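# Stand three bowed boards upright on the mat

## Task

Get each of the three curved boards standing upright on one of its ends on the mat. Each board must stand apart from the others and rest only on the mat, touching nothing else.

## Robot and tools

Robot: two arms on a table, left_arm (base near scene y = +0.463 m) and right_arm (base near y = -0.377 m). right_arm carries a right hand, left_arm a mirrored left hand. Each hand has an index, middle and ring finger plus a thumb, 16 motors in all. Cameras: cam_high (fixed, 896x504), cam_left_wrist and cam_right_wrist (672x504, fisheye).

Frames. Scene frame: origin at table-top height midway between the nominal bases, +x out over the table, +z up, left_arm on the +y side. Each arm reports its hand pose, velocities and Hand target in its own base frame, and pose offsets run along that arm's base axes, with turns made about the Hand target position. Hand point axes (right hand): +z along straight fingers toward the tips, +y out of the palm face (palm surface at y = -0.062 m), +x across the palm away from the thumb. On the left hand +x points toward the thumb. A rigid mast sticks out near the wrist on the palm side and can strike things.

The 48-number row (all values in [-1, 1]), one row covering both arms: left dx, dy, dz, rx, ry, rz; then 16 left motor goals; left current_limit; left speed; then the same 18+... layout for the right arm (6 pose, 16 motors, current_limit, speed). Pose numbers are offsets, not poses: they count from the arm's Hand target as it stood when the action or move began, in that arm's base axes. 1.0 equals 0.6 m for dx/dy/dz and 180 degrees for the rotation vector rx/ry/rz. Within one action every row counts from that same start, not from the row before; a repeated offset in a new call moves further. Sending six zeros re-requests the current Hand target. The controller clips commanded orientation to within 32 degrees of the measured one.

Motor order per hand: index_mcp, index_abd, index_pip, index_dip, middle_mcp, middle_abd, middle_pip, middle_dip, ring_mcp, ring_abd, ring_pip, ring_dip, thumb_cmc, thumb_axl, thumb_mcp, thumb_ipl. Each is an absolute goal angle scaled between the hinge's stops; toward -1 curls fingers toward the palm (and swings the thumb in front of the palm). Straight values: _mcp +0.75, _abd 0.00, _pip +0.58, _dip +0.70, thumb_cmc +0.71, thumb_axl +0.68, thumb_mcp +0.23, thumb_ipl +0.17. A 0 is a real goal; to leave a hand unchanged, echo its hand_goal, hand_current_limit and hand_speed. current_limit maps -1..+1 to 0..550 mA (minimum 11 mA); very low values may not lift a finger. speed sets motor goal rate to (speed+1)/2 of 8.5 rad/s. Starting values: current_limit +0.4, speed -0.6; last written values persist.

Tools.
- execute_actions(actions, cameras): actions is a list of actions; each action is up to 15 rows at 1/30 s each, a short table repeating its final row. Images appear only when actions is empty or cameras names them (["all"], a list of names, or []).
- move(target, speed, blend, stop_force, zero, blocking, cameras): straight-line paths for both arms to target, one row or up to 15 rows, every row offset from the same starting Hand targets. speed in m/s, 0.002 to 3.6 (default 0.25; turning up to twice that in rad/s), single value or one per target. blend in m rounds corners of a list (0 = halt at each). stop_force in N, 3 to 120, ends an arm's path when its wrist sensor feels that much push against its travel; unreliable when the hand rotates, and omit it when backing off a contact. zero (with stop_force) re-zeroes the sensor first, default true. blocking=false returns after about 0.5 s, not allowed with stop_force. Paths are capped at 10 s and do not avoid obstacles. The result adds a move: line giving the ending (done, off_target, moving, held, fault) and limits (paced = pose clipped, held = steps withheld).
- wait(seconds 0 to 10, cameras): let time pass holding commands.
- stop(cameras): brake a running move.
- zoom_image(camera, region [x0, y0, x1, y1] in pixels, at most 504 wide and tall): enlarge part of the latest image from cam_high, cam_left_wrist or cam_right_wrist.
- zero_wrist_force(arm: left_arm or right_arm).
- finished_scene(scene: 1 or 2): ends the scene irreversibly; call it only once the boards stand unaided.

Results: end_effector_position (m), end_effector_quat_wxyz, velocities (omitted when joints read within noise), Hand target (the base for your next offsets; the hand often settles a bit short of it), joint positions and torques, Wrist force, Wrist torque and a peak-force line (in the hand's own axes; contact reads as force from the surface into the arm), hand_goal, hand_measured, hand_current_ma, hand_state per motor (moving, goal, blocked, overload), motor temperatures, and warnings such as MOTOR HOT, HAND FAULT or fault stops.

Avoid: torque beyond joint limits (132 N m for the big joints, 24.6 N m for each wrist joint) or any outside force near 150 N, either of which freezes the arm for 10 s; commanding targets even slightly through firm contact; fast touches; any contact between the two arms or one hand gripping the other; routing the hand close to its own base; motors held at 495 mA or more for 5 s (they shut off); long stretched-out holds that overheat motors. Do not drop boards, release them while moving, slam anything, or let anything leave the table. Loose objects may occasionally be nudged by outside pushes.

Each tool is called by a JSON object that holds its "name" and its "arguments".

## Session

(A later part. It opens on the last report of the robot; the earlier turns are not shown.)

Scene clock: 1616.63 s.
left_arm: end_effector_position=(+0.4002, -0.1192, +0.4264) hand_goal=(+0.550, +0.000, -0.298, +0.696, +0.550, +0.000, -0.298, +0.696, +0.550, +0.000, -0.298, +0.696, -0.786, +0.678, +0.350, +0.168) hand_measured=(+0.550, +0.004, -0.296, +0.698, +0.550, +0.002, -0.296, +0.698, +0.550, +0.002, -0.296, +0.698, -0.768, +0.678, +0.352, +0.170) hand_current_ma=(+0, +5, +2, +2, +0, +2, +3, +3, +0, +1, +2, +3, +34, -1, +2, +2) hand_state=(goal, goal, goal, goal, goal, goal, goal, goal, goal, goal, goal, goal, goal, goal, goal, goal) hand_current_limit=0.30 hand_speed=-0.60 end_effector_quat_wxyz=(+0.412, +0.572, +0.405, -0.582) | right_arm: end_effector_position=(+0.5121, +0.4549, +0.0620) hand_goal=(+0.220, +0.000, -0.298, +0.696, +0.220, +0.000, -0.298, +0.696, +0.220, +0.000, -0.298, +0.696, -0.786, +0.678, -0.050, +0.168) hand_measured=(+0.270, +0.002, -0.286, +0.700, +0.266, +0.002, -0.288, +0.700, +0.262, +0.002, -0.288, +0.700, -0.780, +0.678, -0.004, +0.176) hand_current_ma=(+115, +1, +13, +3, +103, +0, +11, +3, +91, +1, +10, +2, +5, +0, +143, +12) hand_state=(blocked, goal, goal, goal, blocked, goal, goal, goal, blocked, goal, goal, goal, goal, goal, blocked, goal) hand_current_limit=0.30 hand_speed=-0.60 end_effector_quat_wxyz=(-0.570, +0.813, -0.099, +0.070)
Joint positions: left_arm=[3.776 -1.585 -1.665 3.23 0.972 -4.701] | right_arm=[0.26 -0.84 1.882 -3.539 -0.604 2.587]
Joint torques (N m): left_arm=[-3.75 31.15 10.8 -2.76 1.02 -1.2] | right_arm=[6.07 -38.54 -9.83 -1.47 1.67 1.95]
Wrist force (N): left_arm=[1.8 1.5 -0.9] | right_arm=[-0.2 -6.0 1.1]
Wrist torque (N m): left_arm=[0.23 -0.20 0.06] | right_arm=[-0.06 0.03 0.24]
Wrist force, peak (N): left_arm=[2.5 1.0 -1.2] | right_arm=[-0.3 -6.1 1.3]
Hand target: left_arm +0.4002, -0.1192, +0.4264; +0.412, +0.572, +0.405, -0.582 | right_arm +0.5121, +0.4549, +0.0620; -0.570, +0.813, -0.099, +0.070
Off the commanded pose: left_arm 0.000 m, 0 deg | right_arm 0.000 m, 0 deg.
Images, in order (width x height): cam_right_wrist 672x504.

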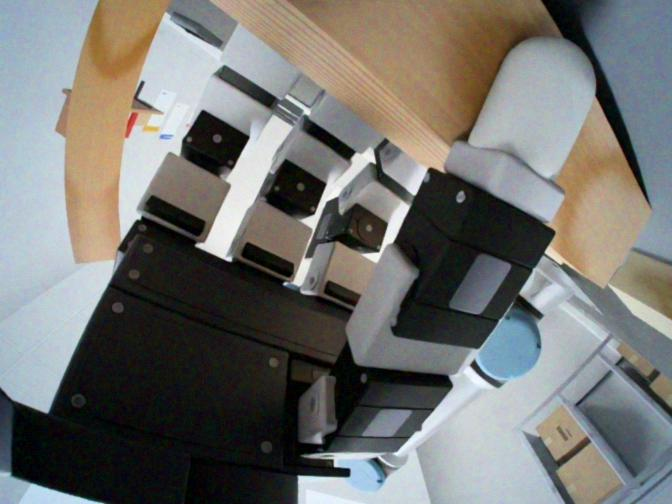

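{"name": "move", "arguments": {"target": [[0,0,0,0,0,0,0.55,0,-0.298,0.696,0.55,0,-0.298,0.696,0.55,0,-0.298,0.696,-0.786,0.678,0.35,0.168,0.3,-0.6,0,0,0,0,0,0,0.12,0,-0.298,0.696,0.12,0,-0.298,0.696,0.12,0,-0.298,0.696,-0.786,0.678,-0.18,0.168,0.65,-0.5],[0,0,0,0,0,0,0.55,0,-0.298,0.696,0.55,0,-0.298,0.696,0.55,0,-0.298,0.696,-0.786,0.678,0.35,0.168,0.3,-0.6,0,0,0.1,0,0,0,0.12,0,-0.298,0.696,0.12,0,-0.298,0.696,0.12,0,-0.298,0.696,-0.786,0.678,-0.18,0.168,0.65,-0.5],[0,0,0,0,0,0,0.55,0,-0.298,0.696,0.55,0,-0.298,0.696,0.55,0,-0.298,0.696,-0.786,0.678,0.35,0.168,0.3,-0.6,-0.05,-0.09,0.45,0,0,0,0.12,0,-0.298,0.696,0.12,0,-0.298,0.696,0.12,0,-0.298,0.696,-0.786,0.678,-0.18,0.168,0.65,-0.5]], "speed": [0.05,0.05,0.15], "blend": [0,0.01,0], "cameras": ["cam_high"]}}

Scene clock: 1623.30 s.
left_arm: end_effector_position=(+0.4002, -0.1192, +0.4264) hand_goal=(+0.550, +0.000, -0.298, +0.696, +0.550, +0.000, -0.298, +0.696, +0.550, +0.000, -0.298, +0.696, -0.786, +0.678, +0.350, +0.168) hand_measured=(+0.550, +0.004, -0.296, +0.698, +0.550, +0.002, -0.296, +0.698, +0.550, +0.002, -0.296, +0.698, -0.768, +0.678, +0.352, +0.170) hand_current_ma=(+0, +5, +2, +2, +0, +2, +3, +3, +0, +1, +2, +3, +34, -1, +2, +2) hand_state=(goal, goal, goal, goal, goal, goal, goal, goal, goal, goal, goal, goal, goal, goal, goal, goal) hand_current_limit=0.30 hand_speed=-0.60 end_effector_quat_wxyz=(+0.412, +0.572, +0.405, -0.582) | right_arm: end_effector_position=(+0.4822, +0.4008, +0.3320) hand_goal=(+0.120, +0.000, -0.298, +0.696, +0.120, +0.000, -0.298, +0.696, +0.120, +0.000, -0.298, +0.696, -0.786, +0.678, -0.180, +0.168) hand_measured=(+0.226, +0.000, -0.246, +0.720, +0.218, +0.000, -0.254, +0.720, +0.206, +0.002, -0.256, +0.716, -0.770, +0.678, -0.014, +0.202) hand_current_ma=(+346, +0, +114, +38, +307, +0, +91, +37, +257, +1, +85, +28, +23, +0, +454, +95) hand_state=(blocked, goal, blocked, blocked, blocked, goal, blocked, blocked, blocked, goal, blocked, goal, goal, goal, blocked, blocked) hand_current_limit=0.65 hand_speed=-0.50 end_effector_quat_wxyz=(-0.570, +0.813, -0.099, +0.070)
Joint positions: left_arm=[3.776 -1.585 -1.665 3.23 0.972 -4.701] | right_arm=[0.17 -1.414 1.851 -2.846 -0.535 2.48]
Joint torques (N m): left_arm=[-4.34 31.21 11.02 -2.95 0.76 -1.17] | right_arm=[7.59 -39.79 -19.11 -1.66 0.14 2.56]
Wrist force (N): left_arm=[1.9 0.9 -1.0] | right_arm=[-0.4 4.7 1.8]
Wrist torque (N m): left_arm=[0.16 -0.21 0.07] | right_arm=[0.28 0.06 0.43]
Wrist force, peak (N): left_arm=[2.1 1.5 -1.2] | right_arm=[-0.1 -12.7 3.2]
Hand target: left_arm +0.4002, -0.1192, +0.4264; +0.412, +0.572, +0.405, -0.582 | right_arm +0.4821, +0.4009, +0.3320; -0.570, +0.813, -0.099, +0.070
Off the commanded pose: left_arm 0.000 m, 0 deg | right_arm 0.000 m, 0 deg.
move: done
Images, in order (width x height): cam_high 896x504.

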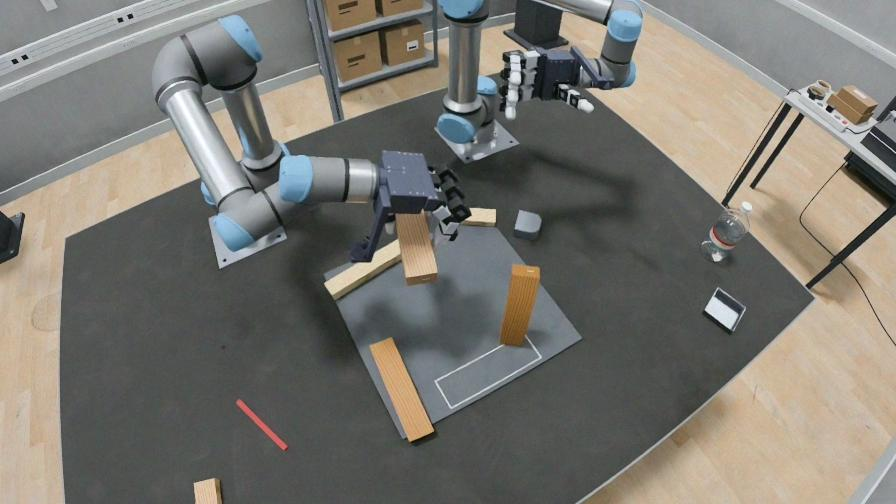

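{"name": "move", "arguments": {"target": [[0,0,0,0,0,0,0.55,0,-0.298,0.696,0.55,0,-0.298,0.696,0.55,0,-0.298,0.696,-0.786,0.678,0.35,0.168,0.3,-0.6,-0.04,-0.095,0.067,0,0,0.2778,0.12,0,-0.298,0.696,0.12,0,-0.298,0.696,0.12,0,-0.298,0.696,-0.786,0.678,-0.18,0.168,0.65,-0.5]], "speed": 0.15, "cameras": ["cam_high"]}}

Scene clock: 1629.50 s.
left_arm: end_effector_position=(+0.4002, -0.1192, +0.4264) hand_goal=(+0.550, +0.000, -0.298, +0.696, +0.550, +0.000, -0.298, +0.696, +0.550, +0.000, -0.298, +0.696, -0.786, +0.678, +0.350, +0.168) hand_measured=(+0.550, +0.004, -0.296, +0.698, +0.550, +0.002, -0.296, +0.698, +0.550, +0.002, -0.296, +0.698, -0.768, +0.678, +0.352, +0.170) hand_current_ma=(+0, +5, +2, +2, +0, +2, +3, +3, +0, +1, +2, +3, +34, -1, +2, +2) hand_state=(goal, goal, goal, goal, goal, goal, goal, goal, goal, goal, goal, goal, goal, goal, goal, goal) hand_current_limit=0.30 hand_speed=-0.60 end_effector_quat_wxyz=(+0.412, +0.572, +0.405, -0.582) | right_arm: end_effector_position=(+0.4581, +0.3439, +0.3722) hand_goal=(+0.120, +0.000, -0.298, +0.696, +0.120, +0.000, -0.298, +0.696, +0.120, +0.000, -0.298, +0.696, -0.786, +0.678, -0.180, +0.168) hand_measured=(+0.226, +0.000, -0.246, +0.720, +0.218, +0.000, -0.254, +0.720, +0.206, +0.002, -0.256, +0.716, -0.768, +0.678, -0.014, +0.202) hand_current_ma=(+345, +0, +115, +38, +306, +0, +91, +37, +254, +1, +86, +28, +24, +0, +454, +95) hand_state=(blocked, goal, blocked, blocked, blocked, goal, blocked, blocked, blocked, goal, blocked, goal, goal, goal, blocked, blocked) hand_current_limit=0.65 hand_speed=-0.50 end_effector_quat_wxyz=(-0.546, +0.779, +0.254, -0.177)
Joint positions: left_arm=[3.776 -1.585 -1.665 3.23 0.972 -4.701] | right_arm=[0.122 -1.188 1.051 -0.505 -0.606 0.549]
Joint torques (N m): left_arm=[-4.35 30.28 10.94 -2.93 0.92 -1.24] | right_arm=[-6.04 -49.46 -25.75 0.46 0.61 0.98]
Wrist force (N): left_arm=[2.2 1.0 -0.9] | right_arm=[-0.5 4.4 1.7]
Wrist torque (N m): left_arm=[0.17 -0.25 0.09] | right_arm=[0.24 0.09 0.32]
Wrist force, peak (N): left_arm=[2.1 1.2 -1.3] | right_arm=[-0.3 5.1 1.9]
Hand target: left_arm +0.4002, -0.1192, +0.4264; +0.412, +0.572, +0.405, -0.582 | right_arm +0.4581, +0.3439, +0.3722; -0.546, +0.779, +0.254, -0.177
Off the commanded pose: left_arm 0.000 m, 0 deg | right_arm 0.000 m, 0 deg.
move: done
Images, in order (width x height): cam_high 896x504.

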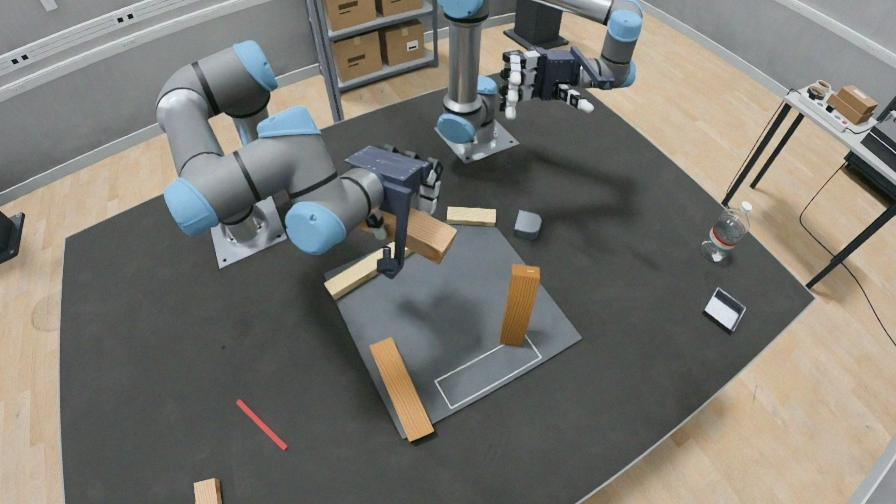

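{"name": "move", "arguments": {"target": [[0,0,0,0,0,0,0.55,0,-0.298,0.696,0.55,0,-0.298,0.696,0.55,0,-0.298,0.696,-0.786,0.678,0.35,0.168,0.3,-0.6,-0.11,-0.06,-0.07,0.2809,-0.3865,0,0.12,0,-0.298,0.696,0.12,0,-0.298,0.696,0.12,0,-0.298,0.696,-0.786,0.678,-0.18,0.168,0.65,-0.5]], "speed": 0.15, "cameras": ["cam_high","cam_right_wrist"]}}

{"name": "zoom_image", "arguments": {"camera": "cam_high", "region": [340, 180, 480, 340]}}

Scene clock: 1642.00 s.
left_arm: end_effector_position=(+0.4002, -0.1192, +0.4264) hand_goal=(+0.550, +0.000, -0.298, +0.696, +0.550, +0.000, -0.298, +0.696, +0.550, +0.000, -0.298, +0.696, -0.786, +0.678, +0.350, +0.168) hand_measured=(+0.550, +0.004, -0.296, +0.698, +0.550, +0.002, -0.296, +0.698, +0.550, +0.002, -0.296, +0.698, -0.768, +0.678, +0.352, +0.170) hand_current_ma=(+0, +5, +2, +2, +0, +2, +3, +3, +0, +1, +2, +3, +34, -1, +2, +2) hand_state=(goal, goal, goal, goal, goal, goal, goal, goal, goal, goal, goal, goal, goal, goal, goal, goal) hand_current_limit=0.30 hand_speed=-0.60 end_effector_quat_wxyz=(+0.412, +0.572, +0.405, -0.582) | right_arm: end_effector_position=(+0.3921, +0.3078, +0.3302) hand_goal=(+0.120, +0.000, -0.298, +0.696, +0.120, +0.000, -0.298, +0.696, +0.120, +0.000, -0.298, +0.696, -0.786, +0.678, -0.180, +0.168) hand_measured=(+0.226, +0.014, -0.240, +0.722, +0.214, +0.008, -0.254, +0.720, +0.192, +0.008, -0.256, +0.716, -0.750, +0.680, -0.014, +0.202) hand_current_ma=(+345, +13, +136, +44, +287, +7, +92, +38, +196, +6, +86, +28, +66, +2, +454, +97) hand_state=(blocked, goal, blocked, blocked, blocked, goal, blocked, blocked, blocked, goal, blocked, goal, blocked, goal, blocked, blocked) hand_current_limit=0.65 hand_speed=-0.50 end_effector_quat_wxyz=(+0.572, -0.448, -0.558, -0.402)
Joint positions: left_arm=[3.776 -1.585 -1.665 3.23 0.972 -4.701] | right_arm=[-0.186 -1.619 1.94 -0.374 -0.468 -1.459]
Joint torques (N m): left_arm=[-4.26 31 10.42 -2.85 0.92 -1.22] | right_arm=[8.28 -30.6 -22.72 -1.47 1.77 -2.41]
Wrist force (N): left_arm=[1.7 1.2 -1.0] | right_arm=[-2.9 0.1 -0.5]
Wrist torque (N m): left_arm=[0.20 -0.18 0.05] | right_arm=[0.18 -0.03 0.36]
Wrist force, peak (N): left_arm=[2.3 1.0 -1.2] | right_arm=[-0.5 4.7 1.8]
Hand target: left_arm +0.4002, -0.1192, +0.4264; +0.412, +0.572, +0.405, -0.582 | right_arm +0.3921, +0.3079, +0.3302; +0.572, -0.448, -0.558, -0.402
Off the commanded pose: left_arm 0.000 m, 0 deg | right_arm 0.000 m, 0 deg.
move: done
Images, in order (width x height): cam_high 896x504, cam_right_wrist 672x504.

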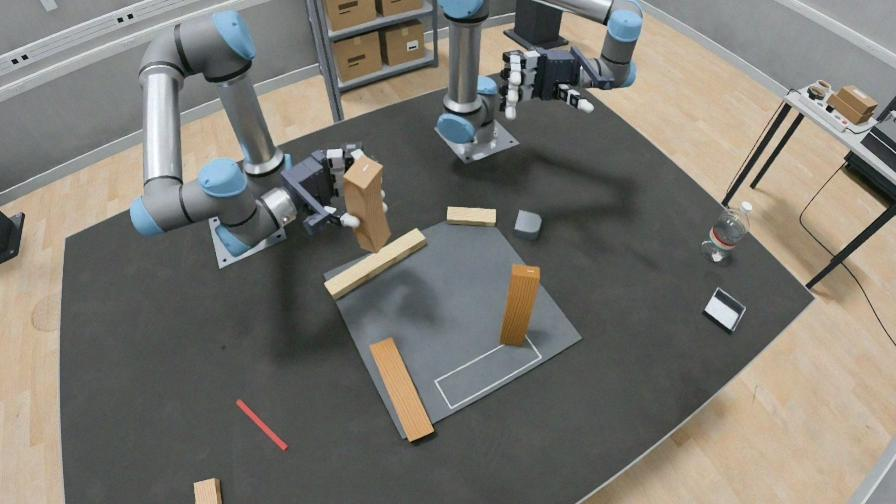

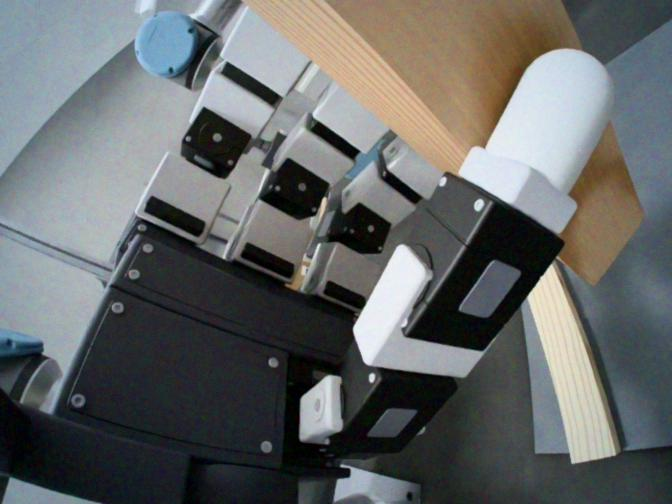

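Scaled by 3.150.

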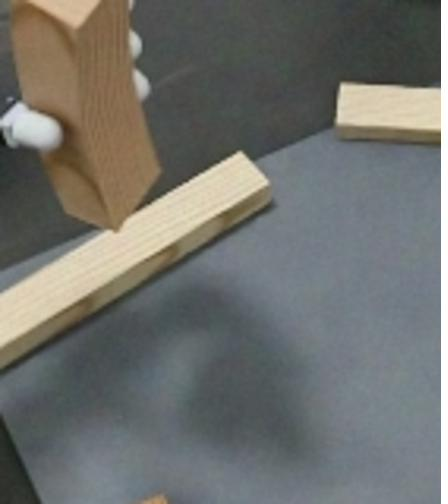

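{"name": "zoom_image", "arguments": {"camera": "cam_high", "region": [330, 145, 410, 205]}}

{"name": "zoom_image", "arguments": {"camera": "cam_high", "region": [330, 200, 410, 260]}}

Scaled by 6.300.

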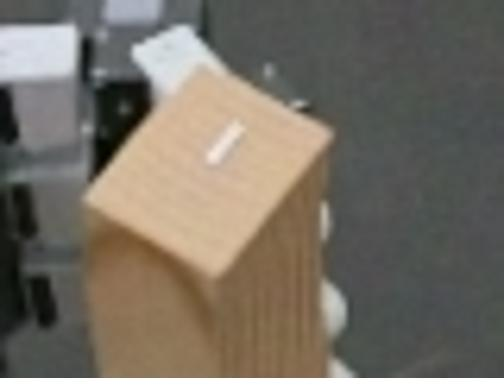

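Scaled by 6.300.

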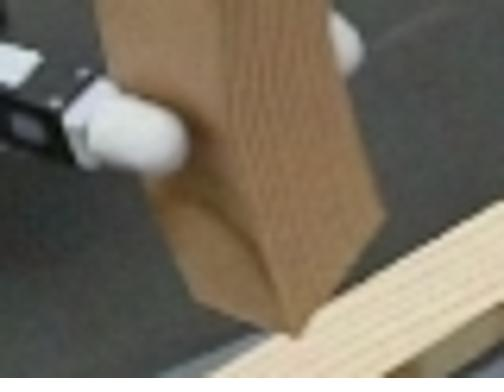

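{"name": "move", "arguments": {"target": [[0,0,0,0,0,0,0.55,0,-0.298,0.696,0.55,0,-0.298,0.696,0.55,0,-0.298,0.696,-0.786,0.678,0.35,0.168,0.3,-0.6,0.01,0,-0.31,-0.0278,0.0004,0,0.12,0,-0.298,0.696,0.12,0,-0.298,0.696,0.12,0,-0.298,0.696,-0.786,0.678,-0.18,0.168,0.65,-0.5]], "speed": 0.1, "cameras": ["cam_high"]}}

{"name": "zoom_image", "arguments": {"camera": "cam_high", "region": [340, 195, 420, 255]}}

{"name": "zoom_image", "arguments": {"camera": "cam_high", "region": [350, 245, 430, 305]}}

Scene clock: 1658.87 s.
left_arm: end_effector_position=(+0.4002, -0.1192, +0.4264) hand_goal=(+0.550, +0.000, -0.298, +0.696, +0.550, +0.000, -0.298, +0.696, +0.550, +0.000, -0.298, +0.696, -0.786, +0.678, +0.350, +0.168) hand_measured=(+0.550, +0.004, -0.296, +0.698, +0.550, +0.002, -0.296, +0.698, +0.550, +0.002, -0.296, +0.698, -0.768, +0.678, +0.352, +0.170) hand_current_ma=(+0, +5, +2, +2, +0, +2, +3, +3, +0, +1, +2, +3, +34, -1, +2, +2) hand_state=(goal, goal, goal, goal, goal, goal, goal, goal, goal, goal, goal, goal, goal, goal, goal, goal) hand_current_limit=0.30 hand_speed=-0.60 end_effector_quat_wxyz=(+0.412, +0.572, +0.405, -0.582) | right_arm: end_effector_position=(+0.3980, +0.3079, +0.1442) hand_goal=(+0.120, +0.000, -0.298, +0.696, +0.120, +0.000, -0.298, +0.696, +0.120, +0.000, -0.298, +0.696, -0.786, +0.678, -0.180, +0.168) hand_measured=(+0.226, +0.016, -0.238, +0.722, +0.214, +0.010, -0.254, +0.720, +0.192, +0.008, -0.256, +0.716, -0.750, +0.682, -0.014, +0.202) hand_current_ma=(+345, +18, +136, +44, +287, +9, +92, +38, +195, +7, +86, +28, +70, +3, +454, +97) hand_state=(blocked, goal, blocked, blocked, blocked, goal, blocked, blocked, blocked, goal, blocked, goal, blocked, goal, blocked, blocked) hand_current_limit=0.65 hand_speed=-0.50 end_effector_quat_wxyz=(+0.552, -0.473, -0.574, -0.377)
Joint positions: left_arm=[3.776 -1.585 -1.665 3.23 0.972 -4.701] | right_arm=[-0.173 -1.401 2.217 -1.056 -0.467 -1.266]
Joint torques (N m): left_arm=[-4.36 30.78 10.51 -2.75 0.84 -1.24] | right_arm=[1.57 -24.47 -18.81 -1.65 2.22 -3.4]
Wrist force (N): left_arm=[1.9 1.0 -1.3] | right_arm=[-3.3 0.3 -0.4]
Wrist torque (N m): left_arm=[0.20 -0.22 0.08] | right_arm=[0.23 0.01 0.37]
Wrist force, peak (N): left_arm=[2.3 1.2 -1.1] | right_arm=[-4.5 0.4 0.0]
Hand target: left_arm +0.4002, -0.1192, +0.4264; +0.412, +0.572, +0.405, -0.582 | right_arm +0.3981, +0.3079, +0.1442; +0.552, -0.473, -0.574, -0.377
Off the commanded pose: left_arm 0.000 m, 0 deg | right_arm 0.000 m, 0 deg.
move: done
Images, in order (width x height): cam_high 896x504.

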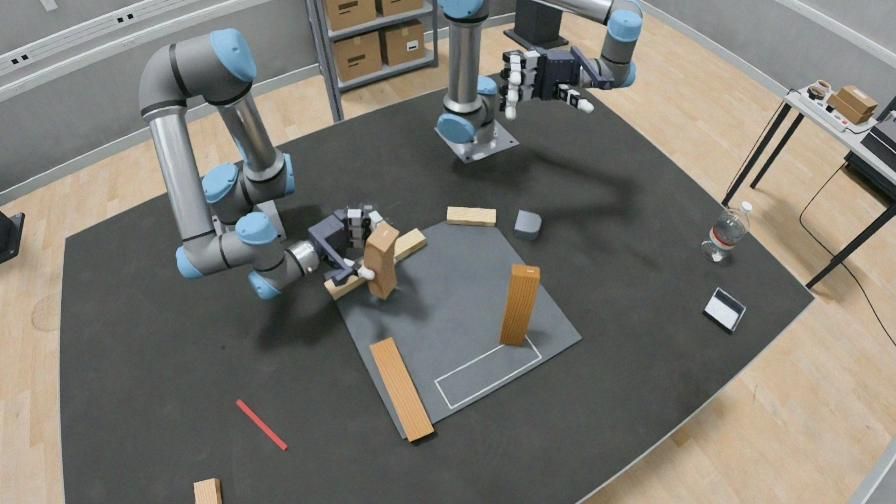

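Scaled by 6.300.

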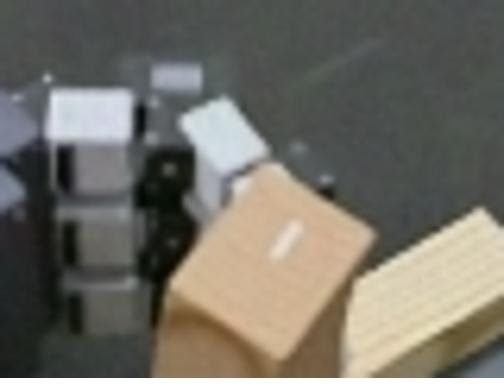

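Scaled by 6.300.

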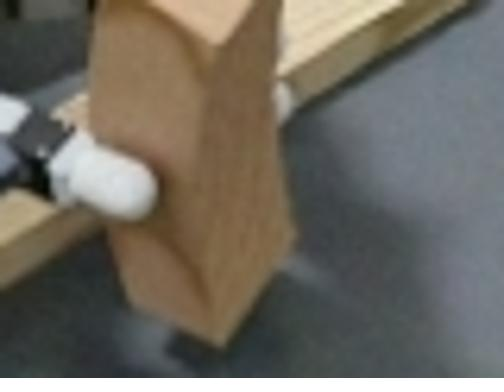

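{"name": "move", "arguments": {"target": [[0,0,0,0,0,0,0.55,0,-0.298,0.696,0.55,0,-0.298,0.696,0.55,0,-0.298,0.696,-0.786,0.678,0.35,0.168,0.3,-0.6,0,0,-0.015,-0.0049,0.0067,0,0.12,0,-0.298,0.696,0.12,0,-0.298,0.696,0.12,0,-0.298,0.696,-0.786,0.678,-0.18,0.168,0.65,-0.5]], "speed": 0.03}}

{"name": "move", "arguments": {"target": [[0,0,0,0,0,0,0.55,0,-0.298,0.696,0.55,0,-0.298,0.696,0.55,0,-0.298,0.696,-0.786,0.678,0.35,0.168,0.3,-0.6,0,0,-0.08,0,0,0,0.12,0,-0.298,0.696,0.12,0,-0.298,0.696,0.12,0,-0.298,0.696,-0.786,0.678,-0.18,0.168,0.65,-0.5]], "speed": 0.012, "stop_force": 4, "cameras": ["cam_high","cam_right_wrist"]}}

{"name": "zoom_image", "arguments": {"camera": "cam_high", "region": [340, 205, 430, 315]}}

Scene clock: 1668.70 s.
left_arm: end_effector_position=(+0.4002, -0.1192, +0.4264) hand_goal=(+0.550, +0.000, -0.298, +0.696, +0.550, +0.000, -0.298, +0.696, +0.550, +0.000, -0.298, +0.696, -0.786, +0.678, +0.350, +0.168) hand_measured=(+0.550, +0.004, -0.296, +0.698, +0.550, +0.002, -0.296, +0.698, +0.550, +0.002, -0.296, +0.698, -0.768, +0.678, +0.352, +0.170) hand_current_ma=(+0, +5, +2, +2, +0, +2, +3, +3, +0, +1, +2, +3, +34, -1, +2, +2) hand_state=(goal, goal, goal, goal, goal, goal, goal, goal, goal, goal, goal, goal, goal, goal, goal, goal) hand_current_limit=0.30 hand_speed=-0.60 end_effector_quat_wxyz=(+0.412, +0.572, +0.405, -0.582) | right_arm: end_effector_position=(+0.3980, +0.3079, +0.1351) hand_goal=(+0.120, +0.000, -0.298, +0.696, +0.120, +0.000, -0.298, +0.696, +0.120, +0.000, -0.298, +0.696, -0.786, +0.678, -0.180, +0.168) hand_measured=(+0.226, +0.016, -0.238, +0.722, +0.214, +0.010, -0.254, +0.720, +0.192, +0.008, -0.256, +0.716, -0.750, +0.682, -0.014, +0.202) hand_current_ma=(+345, +18, +136, +44, +287, +9, +92, +38, +195, +7, +86, +28, +70, +3, +454, +97) hand_state=(blocked, goal, blocked, blocked, blocked, goal, blocked, blocked, blocked, goal, blocked, goal, blocked, goal, blocked, blocked) hand_current_limit=0.65 hand_speed=-0.50 end_effector_quat_wxyz=(+0.554, -0.481, -0.571, -0.367) end_effector_velocity=(+0.000, +0.000, +0.001) end_effector_angular_velocity=(+0.002, -0.002, +0.000)
Joint positions: left_arm=[3.776 -1.585 -1.665 3.23 0.972 -4.701] | right_arm=[-0.17 -1.39 2.224 -1.093 -0.469 -1.224]
Joint velocities: left_arm=[within noise] | right_arm=[0 0 0 0.004 0 -0.006]
Joint torques (N m): left_arm=[-3.79 31.23 11.09 -2.91 0.7 -1.17] | right_arm=[3.9 -35.19 -17.45 1.24 0.22 -3.84]
Wrist force (N): left_arm=[1.9 1.3 -1.1] | right_arm=[-3.0 0.5 -0.3]
Wrist torque (N m): left_arm=[0.23 -0.22 0.06] | right_arm=[0.24 -0.04 0.40]
Wrist force, peak (N): left_arm=[2.2 1.4 -1.4] | right_arm=[-3.4 0.2 -0.3]
Hand target: left_arm +0.4002, -0.1192, +0.4264; +0.412, +0.572, +0.405, -0.582 | right_arm +0.3981, +0.3079, +0.1352; +0.554, -0.481, -0.571, -0.367
Off the commanded pose: left_arm 0.000 m, 0 deg | right_arm 0.000 m, 0 deg.
move: done

Scene clock: 1671.60 s.
left_arm: end_effector_position=(+0.4002, -0.1192, +0.4264) hand_goal=(+0.550, +0.000, -0.298, +0.696, +0.550, +0.000, -0.298, +0.696, +0.550, +0.000, -0.298, +0.696, -0.786, +0.678, +0.350, +0.168) hand_measured=(+0.550, +0.004, -0.296, +0.698, +0.550, +0.002, -0.296, +0.698, +0.550, +0.002, -0.296, +0.698, -0.768, +0.678, +0.352, +0.170) hand_current_ma=(+0, +5, +2, +2, +0, +2, +3, +3, +0, +1, +2, +3, +34, -1, +2, +2) hand_state=(goal, goal, goal, goal, goal, goal, goal, goal, goal, goal, goal, goal, goal, goal, goal, goal) hand_current_limit=0.30 hand_speed=-0.60 end_effector_quat_wxyz=(+0.412, +0.572, +0.405, -0.582) | right_arm: end_effector_position=(+0.3981, +0.3079, +0.1120) hand_goal=(+0.120, +0.000, -0.298, +0.696, +0.120, +0.000, -0.298, +0.696, +0.120, +0.000, -0.298, +0.696, -0.786, +0.678, -0.180, +0.168) hand_measured=(+0.226, +0.012, -0.238, +0.722, +0.214, +0.006, -0.254, +0.720, +0.192, +0.002, -0.256, +0.716, -0.752, +0.682, -0.014, +0.202) hand_current_ma=(+345, +10, +136, +44, +287, +3, +92, +38, +195, +1, +86, +28, +63, +3, +454, +97) hand_state=(blocked, goal, blocked, blocked, blocked, goal, blocked, blocked, blocked, goal, blocked, goal, blocked, goal, blocked, blocked) hand_current_limit=0.65 hand_speed=-0.50 end_effector_quat_wxyz=(+0.554, -0.481, -0.572, -0.367)
Joint positions: left_arm=[3.776 -1.585 -1.665 3.23 0.972 -4.701] | right_arm=[-0.17 -1.337 2.244 -1.167 -0.469 -1.224]
Joint torques (N m): left_arm=[-4.38 30.88 10.45 -2.7 0.88 -1.13] | right_arm=[-5.06 -35.53 -19.12 -1.67 1.66 0.4]
Wrist force (N): left_arm=[1.9 0.9 -1.1] | right_arm=[-2.2 0.3 -0.1]
Wrist torque (N m): left_arm=[0.18 -0.21 0.07] | right_arm=[0.22 -0.02 0.38]
Wrist force, peak (N): left_arm=[2.2 1.2 -1.1] | right_arm=[-3.4 0.5 -0.2]
Hand target: left_arm +0.4002, -0.1192, +0.4264; +0.412, +0.572, +0.405, -0.582 | right_arm +0.3981, +0.3079, +0.1120; +0.554, -0.481, -0.572, -0.367 (not the last commanded pose)
Off the commanded pose: left_arm 0.000 m, 0 deg | right_arm 0.025 m, 0 deg.
move: contact (right_arm)
Images, in order (width x height): cam_high 896x504, cam_right_wrist 672x504.

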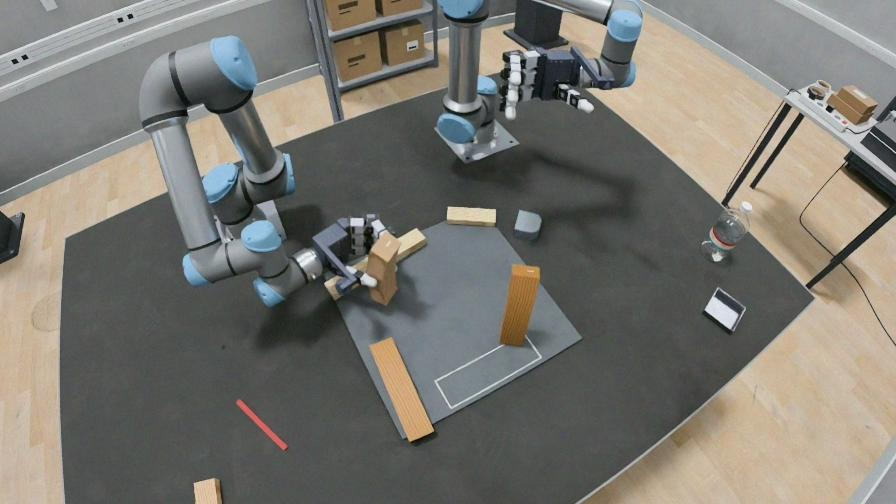

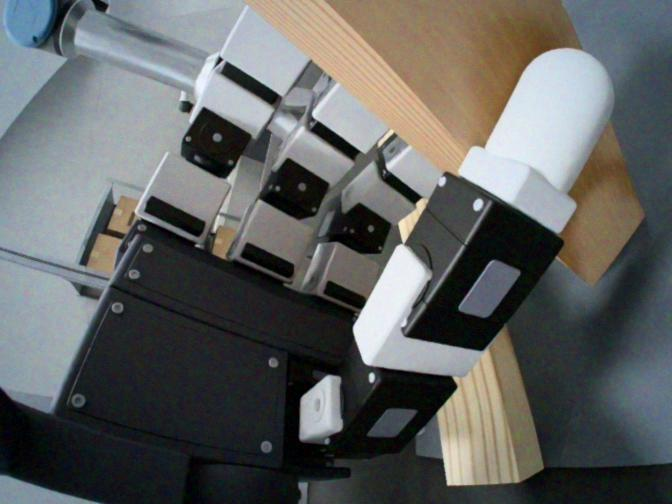

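Scaled by 4.582.

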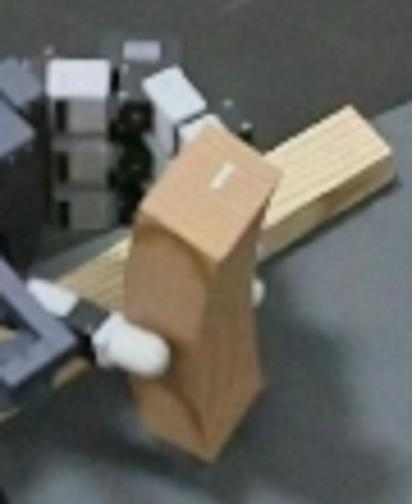

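{"name": "move", "arguments": {"target": [[0,0,0,0,0,0,0.55,0,-0.298,0.696,0.55,0,-0.298,0.696,0.55,0,-0.298,0.696,-0.786,0.678,0.35,0.168,0.3,-0.6,0,0,-0.02,0,0,0,0.12,0,-0.298,0.696,0.12,0,-0.298,0.696,0.12,0,-0.298,0.696,-0.786,0.678,-0.18,0.168,0.65,-0.5]], "speed": 0.006, "stop_force": 6, "cameras": ["cam_high"]}}

{"name": "zoom_image", "arguments": {"camera": "cam_high", "region": [340, 210, 420, 270]}}

{"name": "zoom_image", "arguments": {"camera": "cam_high", "region": [350, 255, 430, 315]}}

Scene clock: 1674.83 s.
left_arm: end_effector_position=(+0.4002, -0.1192, +0.4264) hand_goal=(+0.550, +0.000, -0.298, +0.696, +0.550, +0.000, -0.298, +0.696, +0.550, +0.000, -0.298, +0.696, -0.786, +0.678, +0.350, +0.168) hand_measured=(+0.550, +0.004, -0.296, +0.698, +0.550, +0.002, -0.296, +0.698, +0.550, +0.002, -0.296, +0.698, -0.768, +0.678, +0.352, +0.170) hand_current_ma=(+0, +5, +2, +2, +0, +2, +3, +3, +0, +1, +2, +3, +34, -1, +2, +2) hand_state=(goal, goal, goal, goal, goal, goal, goal, goal, goal, goal, goal, goal, goal, goal, goal, goal) hand_current_limit=0.30 hand_speed=-0.60 end_effector_quat_wxyz=(+0.412, +0.572, +0.405, -0.582) | right_arm: end_effector_position=(+0.3982, +0.3078, +0.1109) hand_goal=(+0.120, +0.000, -0.298, +0.696, +0.120, +0.000, -0.298, +0.696, +0.120, +0.000, -0.298, +0.696, -0.786, +0.678, -0.180, +0.168) hand_measured=(+0.226, -0.002, -0.238, +0.722, +0.214, -0.008, -0.254, +0.720, +0.192, -0.010, -0.256, +0.716, -0.758, +0.680, -0.014, +0.202) hand_current_ma=(+345, -1, +136, +44, +287, -7, +92, +38, +195, -8, +86, +28, +49, +1, +454, +98) hand_state=(blocked, goal, blocked, blocked, blocked, goal, blocked, blocked, blocked, goal, blocked, goal, blocked, goal, blocked, blocked) hand_current_limit=0.65 hand_speed=-0.50 end_effector_quat_wxyz=(+0.554, -0.481, -0.572, -0.367)
Joint positions: left_arm=[3.776 -1.585 -1.665 3.23 0.972 -4.701] | right_arm=[-0.17 -1.335 2.245 -1.17 -0.469 -1.224]
Joint torques (N m): left_arm=[-4.21 30.37 11.08 -2.92 0.79 -1.2] | right_arm=[-4.83 -34.98 -18.13 1.43 1.39 1.78]
Wrist force (N): left_arm=[1.7 1.2 -0.9] | right_arm=[1.6 0.5 0.6]
Wrist torque (N m): left_arm=[0.20 -0.17 0.05] | right_arm=[0.28 -0.08 0.27]
Wrist force, peak (N): left_arm=[2.1 1.2 -1.3] | right_arm=[4.8 0.8 1.3]
Hand target: left_arm +0.4002, -0.1192, +0.4264; +0.412, +0.572, +0.405, -0.582 | right_arm +0.3982, +0.3078, +0.1109; +0.554, -0.481, -0.572, -0.367 (not the last commanded pose)
Off the commanded pose: left_arm 0.000 m, 0 deg | right_arm 0.011 m, 0 deg.
move: contact (right_arm)
Images, in order (width x height): cam_high 896x504.

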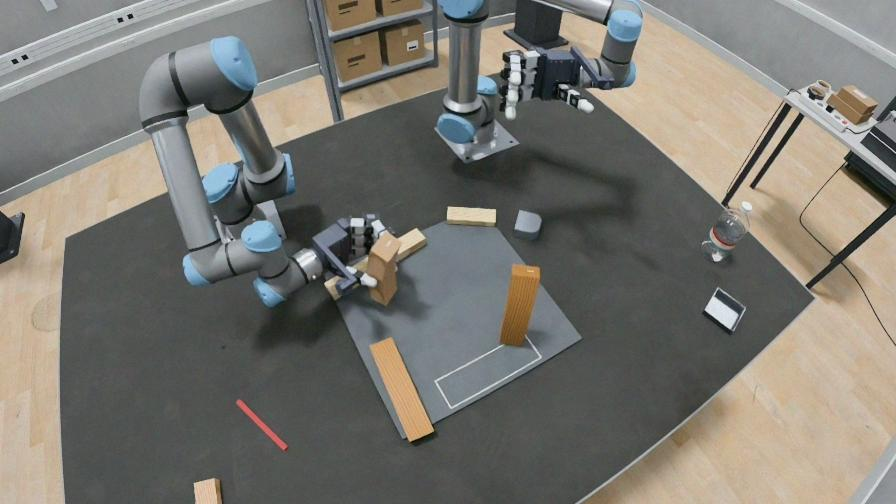

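Scaled by 6.300.

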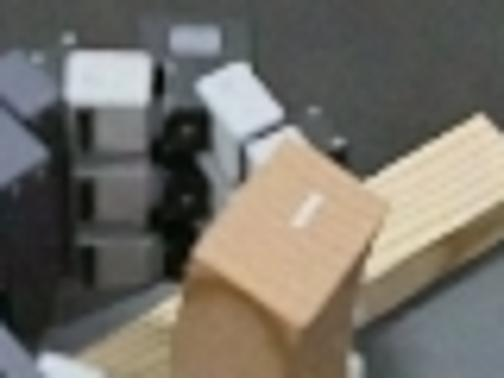

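Scaled by 6.300.

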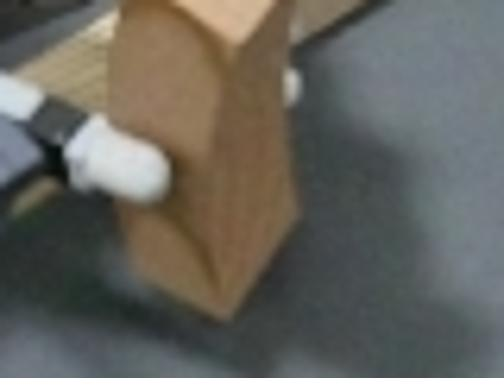

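{"name": "move", "arguments": {"target": [[0.1688,-0.503,-0.294,-0.0686,0.5106,0.2342,0.75,0,0.58,0.7,0.75,0,0.58,0.7,0.75,0,0.58,0.7,-0.786,0.678,0.226,0.168,0.3,-0.5,0,0,0,0,0,0,0.12,0,-0.298,0.696,0.12,0,-0.298,0.696,0.12,0,-0.298,0.696,-0.786,0.678,-0.18,0.168,0.65,-0.5]], "speed": 0.2, "cameras": ["cam_high","cam_left_wrist"]}}

Scene clock: 1699.60 s.
left_arm: end_effector_position=(+0.5015, -0.4210, +0.2500) hand_goal=(+0.750, +0.000, +0.580, +0.700, +0.750, +0.000, +0.580, +0.700, +0.750, +0.000, +0.580, +0.700, -0.786, +0.678, +0.226, +0.168) hand_measured=(+0.744, +0.004, +0.576, +0.698, +0.742, +0.002, +0.576, +0.698, +0.742, +0.002, +0.576, +0.698, -0.780, +0.678, +0.228, +0.170) hand_current_ma=(-11, +3, -4, -1, -12, +2, -5, -1, -13, +1, -4, -1, +9, -1, +2, +2) hand_state=(goal, goal, goal, goal, goal, goal, goal, goal, goal, goal, goal, goal, goal, goal, goal, goal) hand_current_limit=0.30 hand_speed=-0.50 end_effector_quat_wxyz=(+0.217, -0.216, +0.673, -0.673) | right_arm: end_effector_position=(+0.3982, +0.3078, +0.1109) hand_goal=(+0.120, +0.000, -0.298, +0.696, +0.120, +0.000, -0.298, +0.696, +0.120, +0.000, -0.298, +0.696, -0.786, +0.678, -0.180, +0.168) hand_measured=(+0.226, -0.002, -0.238, +0.722, +0.214, -0.008, -0.254, +0.720, +0.192, -0.010, -0.256, +0.716, -0.758, +0.680, -0.014, +0.202) hand_current_ma=(+345, -1, +136, +44, +287, -7, +92, +38, +195, -8, +86, +28, +49, +1, +454, +98) hand_state=(blocked, goal, blocked, blocked, blocked, goal, blocked, blocked, blocked, goal, blocked, goal, blocked, goal, blocked, blocked) hand_current_limit=0.65 hand_speed=-0.50 end_effector_quat_wxyz=(+0.554, -0.481, -0.572, -0.367)
Joint positions: left_arm=[2.926 -2.02 -2.034 0.912 0.837 -3.14] | right_arm=[-0.17 -1.335 2.245 -1.17 -0.469 -1.224]
Joint torques (N m): left_arm=[-3.51 46.14 4.91 1.35 1.2 0.68] | right_arm=[-4.85 -34.77 -18.84 -0.07 1.39 1.72]
Wrist force (N): left_arm=[1.4 2.7 -1.3] | right_arm=[1.4 0.6 0.7]
Wrist torque (N m): left_arm=[0.30 -0.37 -0.31] | right_arm=[0.28 -0.05 0.25]
Wrist force, peak (N): left_arm=[2.6 2.5 -1.2] | right_arm=[1.7 0.7 0.8]
Hand target: left_arm +0.5015, -0.4210, +0.2500; +0.217, -0.216, +0.673, -0.673 | right_arm +0.3982, +0.3078, +0.1109; +0.554, -0.481, -0.572, -0.367
Off the commanded pose: left_arm 0.000 m, 0 deg | right_arm 0.000 m, 0 deg.
move: done
Images, in order (width x height): cam_high 896x504, cam_left_wrist 672x504.

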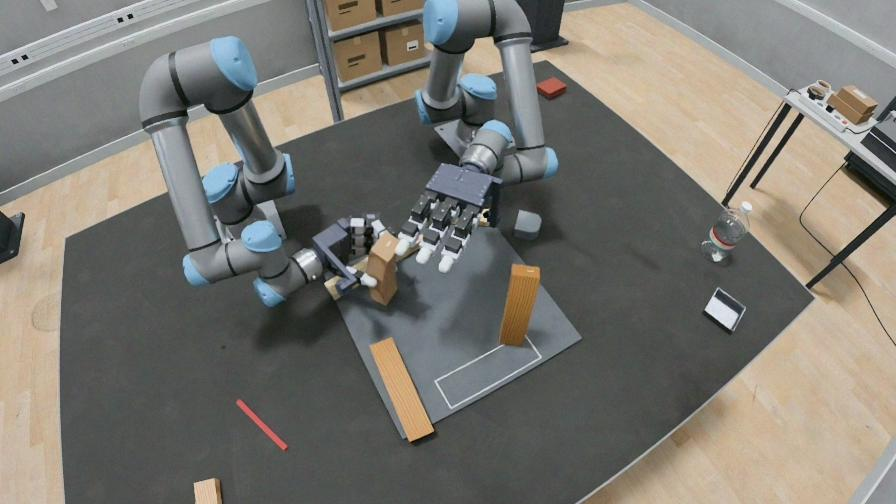

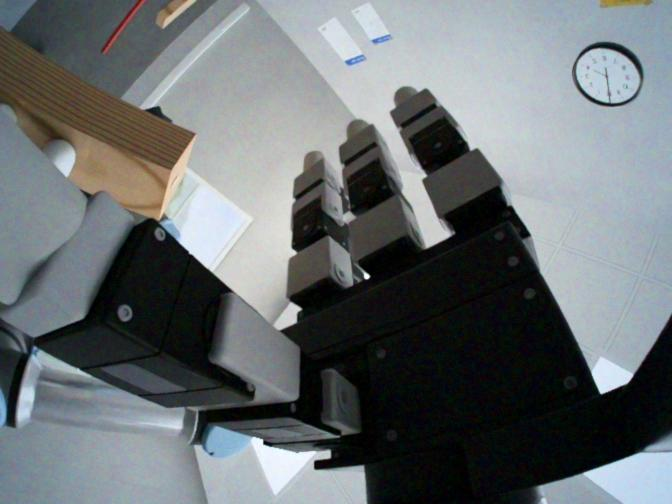

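{"name": "move", "arguments": {"target": [[0,0,-0.185,0,0,0,0.75,0,0.58,0.7,0.75,0,0.58,0.7,0.75,0,0.58,0.7,-0.786,0.678,0.226,0.168,0.3,-0.5,0,0,0,0,0,0,0.12,0,-0.298,0.696,0.12,0,-0.298,0.696,0.12,0,-0.298,0.696,-0.786,0.678,-0.18,0.168,0.65,-0.5]], "speed": 0.08, "cameras": ["cam_high","cam_left_wrist"]}}

{"name": "zoom_image", "arguments": {"camera": "cam_high", "region": [350, 190, 510, 320]}}

Scene clock: 1703.23 s.
left_arm: end_effector_position=(+0.5016, -0.4210, +0.1391) hand_goal=(+0.750, +0.000, +0.580, +0.700, +0.750, +0.000, +0.580, +0.700, +0.750, +0.000, +0.580, +0.700, -0.786, +0.678, +0.226, +0.168) hand_measured=(+0.742, +0.004, +0.576, +0.698, +0.742, +0.002, +0.576, +0.698, +0.742, +0.002, +0.576, +0.698, -0.780, +0.678, +0.228, +0.170) hand_current_ma=(-12, +3, -4, -1, -12, +2, -5, -1, -13, +1, -4, -1, +8, -1, +2, +2) hand_state=(goal, goal, goal, goal, goal, goal, goal, goal, goal, goal, goal, goal, goal, goal, goal, goal) hand_current_limit=0.30 hand_speed=-0.50 end_effector_quat_wxyz=(+0.217, -0.216, +0.673, -0.673) | right_arm: end_effector_position=(+0.3982, +0.3078, +0.1109) hand_goal=(+0.120, +0.000, -0.298, +0.696, +0.120, +0.000, -0.298, +0.696, +0.120, +0.000, -0.298, +0.696, -0.786, +0.678, -0.180, +0.168) hand_measured=(+0.226, -0.002, -0.238, +0.722, +0.214, -0.008, -0.254, +0.720, +0.192, -0.010, -0.256, +0.716, -0.758, +0.680, -0.014, +0.202) hand_current_ma=(+345, -1, +136, +44, +287, -7, +92, +38, +195, -8, +86, +28, +49, +1, +454, +98) hand_state=(blocked, goal, blocked, blocked, blocked, goal, blocked, blocked, blocked, goal, blocked, goal, blocked, goal, blocked, blocked) hand_current_limit=0.65 hand_speed=-0.50 end_effector_quat_wxyz=(+0.554, -0.481, -0.572, -0.367)
Joint positions: left_arm=[2.926 -2.274 -2.046 1.179 0.837 -3.14] | right_arm=[-0.17 -1.335 2.245 -1.17 -0.469 -1.224]
Joint torques (N m): left_arm=[0.41 40.63 3.07 0.95 0.04 -1.81] | right_arm=[-5.69 -34.79 -17.68 -0.72 1.55 2]
Wrist force (N): left_arm=[1.0 2.9 -0.8] | right_arm=[1.4 0.7 0.7]
Wrist torque (N m): left_arm=[0.27 -0.25 -0.33] | right_arm=[0.29 -0.05 0.24]
Wrist force, peak (N): left_arm=[1.2 3.7 -1.0] | right_arm=[1.7 0.7 0.7]
Hand target: left_arm +0.5015, -0.4210, +0.1390; +0.217, -0.216, +0.673, -0.673 | right_arm +0.3982, +0.3078, +0.1109; +0.554, -0.481, -0.572, -0.367
Off the commanded pose: left_arm 0.000 m, 0 deg | right_arm 0.000 m, 0 deg.
move: done
Images, in order (width x height): cam_high 896x504, cam_left_wrist 672x504.

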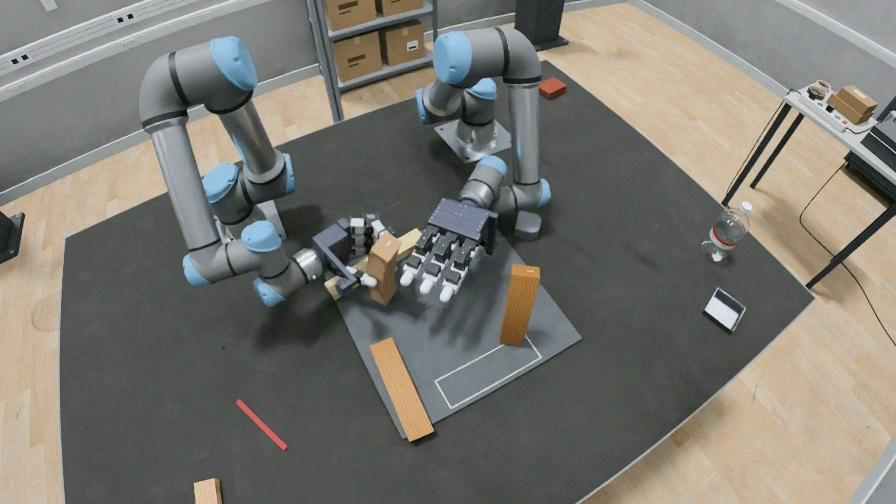

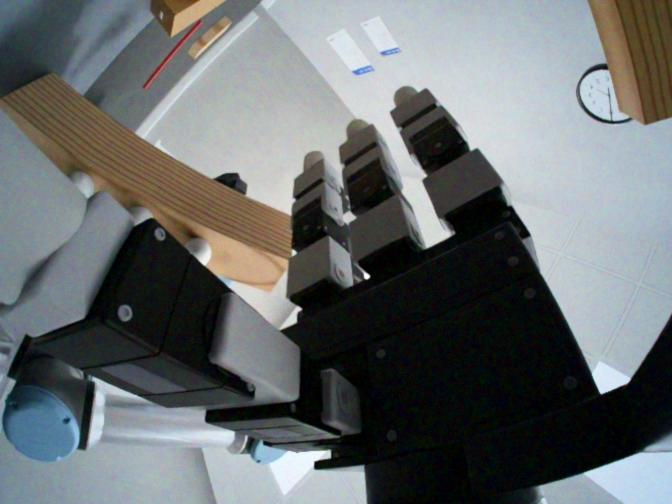

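Scaled by 3.150.

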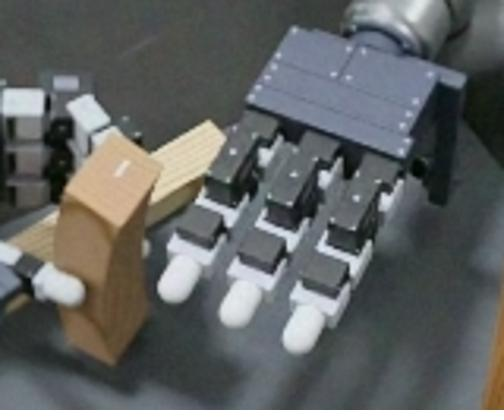

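{"name": "move", "arguments": {"target": [[-0.0425,-0.0294,0,0,0,0,0.75,0,0.58,0.7,0.75,0,0.58,0.7,0.75,0,0.58,0.7,-0.786,0.678,0.226,0.168,0.3,-0.5,0,0,0,0,0,0,0.12,0,-0.298,0.696,0.12,0,-0.298,0.696,0.12,0,-0.298,0.696,-0.786,0.678,-0.18,0.168,0.65,-0.5]], "speed": 0.04, "cameras": ["cam_left_wrist"]}}

{"name": "move", "arguments": {"target": [[-0.0343,-0.0237,0,0,0,0,0.75,0,0.58,0.7,0.75,0,0.58,0.7,0.75,0,0.58,0.7,-0.786,0.678,0.226,0.168,0.3,-0.5,0,0,0,0,0,0,0.12,0,-0.298,0.696,0.12,0,-0.298,0.696,0.12,0,-0.298,0.696,-0.786,0.678,-0.18,0.168,0.65,-0.5]], "speed": 0.008, "stop_force": 3, "cameras": ["cam_high","cam_left_wrist"]}}

{"name": "zoom_image", "arguments": {"camera": "cam_high", "region": [350, 210, 470, 320]}}

Scene clock: 1709.07 s.
left_arm: end_effector_position=(+0.4759, -0.4387, +0.1390) hand_goal=(+0.750, +0.000, +0.580, +0.700, +0.750, +0.000, +0.580, +0.700, +0.750, +0.000, +0.580, +0.700, -0.786, +0.678, +0.226, +0.168) hand_measured=(+0.742, +0.004, +0.576, +0.698, +0.742, +0.002, +0.576, +0.698, +0.742, +0.002, +0.576, +0.698, -0.780, +0.678, +0.228, +0.170) hand_current_ma=(-12, +3, -4, -1, -12, +2, -5, -1, -13, +1, -4, -1, +8, -1, +2, +2) hand_state=(goal, goal, goal, goal, goal, goal, goal, goal, goal, goal, goal, goal, goal, goal, goal, goal) hand_current_limit=0.30 hand_speed=-0.50 end_effector_quat_wxyz=(+0.217, -0.216, +0.673, -0.673) end_effector_velocity=(+0.003, +0.002, +0.001) end_effector_angular_velocity=(+0.000, -0.002, +0.002) | right_arm: end_effector_position=(+0.3982, +0.3078, +0.1109) hand_goal=(+0.120, +0.000, -0.298, +0.696, +0.120, +0.000, -0.298, +0.696, +0.120, +0.000, -0.298, +0.696, -0.786, +0.678, -0.180, +0.168) hand_measured=(+0.226, -0.002, -0.238, +0.722, +0.214, -0.008, -0.254, +0.720, +0.192, -0.010, -0.256, +0.716, -0.758, +0.680, -0.014, +0.202) hand_current_ma=(+345, -1, +136, +44, +287, -7, +92, +38, +195, -8, +86, +28, +49, +1, +454, +98) hand_state=(blocked, goal, blocked, blocked, blocked, goal, blocked, blocked, blocked, goal, blocked, goal, blocked, goal, blocked, blocked) hand_current_limit=0.65 hand_speed=-0.50 end_effector_quat_wxyz=(+0.554, -0.481, -0.572, -0.367)
Joint positions: left_arm=[2.87 -2.261 -2.084 1.204 0.893 -3.14] | right_arm=[-0.17 -1.335 2.245 -1.17 -0.469 -1.224]
Joint velocities: left_arm=[0.007 -0.001 0.004 -0.002 -0.005 0] | right_arm=[within noise]
Joint torques (N m): left_arm=[6.13 37.02 14.7 0.25 -1.71 -0.86] | right_arm=[-5.16 -34.55 -17.54 -1.43 1.46 1.81]
Wrist force (N): left_arm=[0.7 2.6 -1.0] | right_arm=[1.6 0.5 0.6]
Wrist torque (N m): left_arm=[0.21 -0.24 -0.36] | right_arm=[0.28 -0.08 0.26]
Wrist force, peak (N): left_arm=[1.0 3.2 -1.4] | right_arm=[1.6 0.7 0.8]
Hand target: left_arm +0.4760, -0.4386, +0.1390; +0.217, -0.216, +0.673, -0.673 | right_arm +0.3982, +0.3078, +0.1109; +0.554, -0.481, -0.572, -0.367
Off the commanded pose: left_arm 0.000 m, 0 deg | right_arm 0.000 m, 0 deg.
move: done
Images, in order (width x height): cam_left_wrist 672x504.

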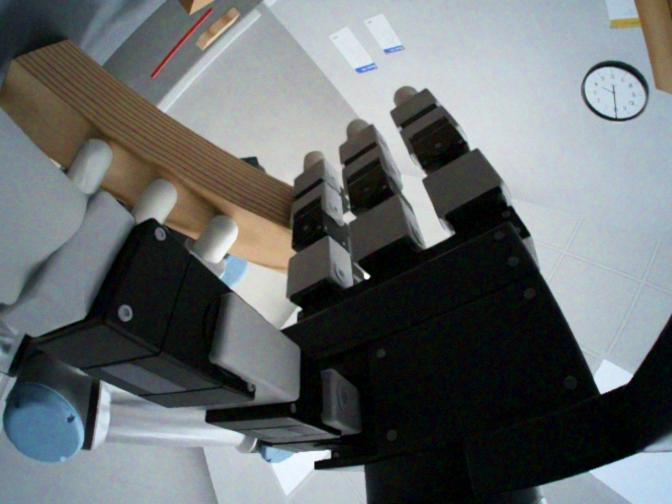

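Scene clock: 1710.43 s.
left_arm: end_effector_position=(+0.4740, -0.4400, +0.1390) hand_goal=(+0.750, +0.000, +0.580, +0.700, +0.750, +0.000, +0.580, +0.700, +0.750, +0.000, +0.580, +0.700, -0.786, +0.678, +0.226, +0.168) hand_measured=(+0.742, -0.018, +0.578, +0.698, +0.742, +0.002, +0.576, +0.698, +0.742, +0.002, +0.576, +0.698, -0.780, +0.678, +0.228, +0.170) hand_current_ma=(-12, -30, -2, -1, -12, +2, -5, -1, -13, +1, -4, -1, +8, -1, +2, +2) hand_state=(goal, goal, goal, goal, goal, goal, goal, goal, goal, goal, goal, goal, goal, goal, goal, goal) hand_current_limit=0.30 hand_speed=-0.50 end_effector_quat_wxyz=(+0.217, -0.216, +0.673, -0.673) | right_arm: end_effector_position=(+0.3982, +0.3078, +0.1109) hand_goal=(+0.120, +0.000, -0.298, +0.696, +0.120, +0.000, -0.298, +0.696, +0.120, +0.000, -0.298, +0.696, -0.786, +0.678, -0.180, +0.168) hand_measured=(+0.226, -0.002, -0.238, +0.722, +0.214, -0.008, -0.254, +0.720, +0.192, -0.010, -0.256, +0.716, -0.758, +0.680, -0.014, +0.202) hand_current_ma=(+345, -1, +136, +44, +286, -7, +92, +38, +195, -8, +86, +28, +49, +1, +454, +98) hand_state=(blocked, goal, blocked, blocked, blocked, goal, blocked, blocked, blocked, goal, blocked, goal, blocked, goal, blocked, blocked) hand_current_limit=0.65 hand_speed=-0.50 end_effector_quat_wxyz=(+0.554, -0.481, -0.572, -0.367)
Joint positions: left_arm=[2.865 -2.26 -2.087 1.205 0.898 -3.14] | right_arm=[-0.17 -1.335 2.245 -1.17 -0.469 -1.224]
Joint torques (N m): left_arm=[4.36 32.1 14.61 0.2 -1.81 -0.19] | right_arm=[-5.02 -33.91 -18.19 -1.45 1.62 1.87]
Wrist force (N): left_arm=[-0.9 2.7 -1.8] | right_arm=[1.7 -2.5 -1.1]
Wrist torque (N m): left_arm=[0.29 -0.36 -0.51] | right_arm=[0.08 0.01 0.15]
Wrist force, peak (N): left_arm=[-1.4 3.3 -2.3] | right_arm=[1.3 -5.7 -1.9]
Hand target: left_arm +0.4740, -0.4400, +0.1390; +0.217, -0.216, +0.673, -0.673 (not the last commanded pose) | right_arm +0.3982, +0.3078, +0.1109; +0.554, -0.481, -0.572, -0.367
Off the commanded pose: left_arm 0.023 m, 0 deg | right_arm 0.000 m, 0 deg.
move: contact (left_arm)
Images, in order (width x height): cam_high 896x504, cam_left_wrist 672x504.

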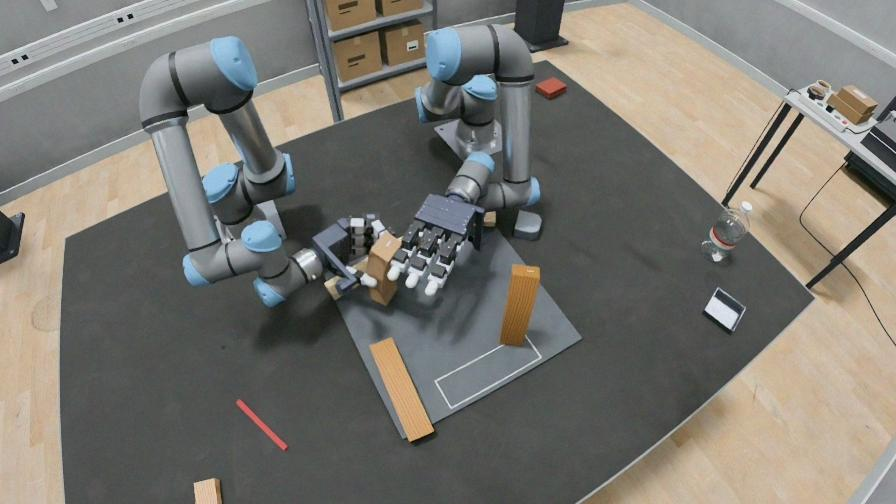

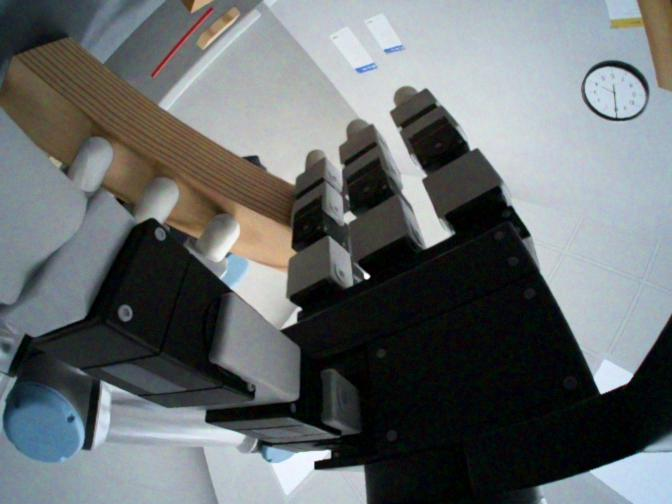

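Scaled by 4.200.

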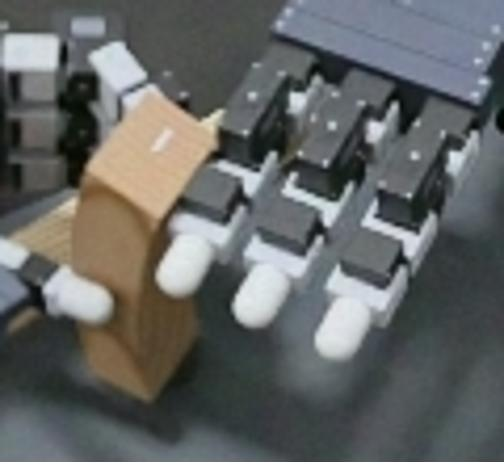

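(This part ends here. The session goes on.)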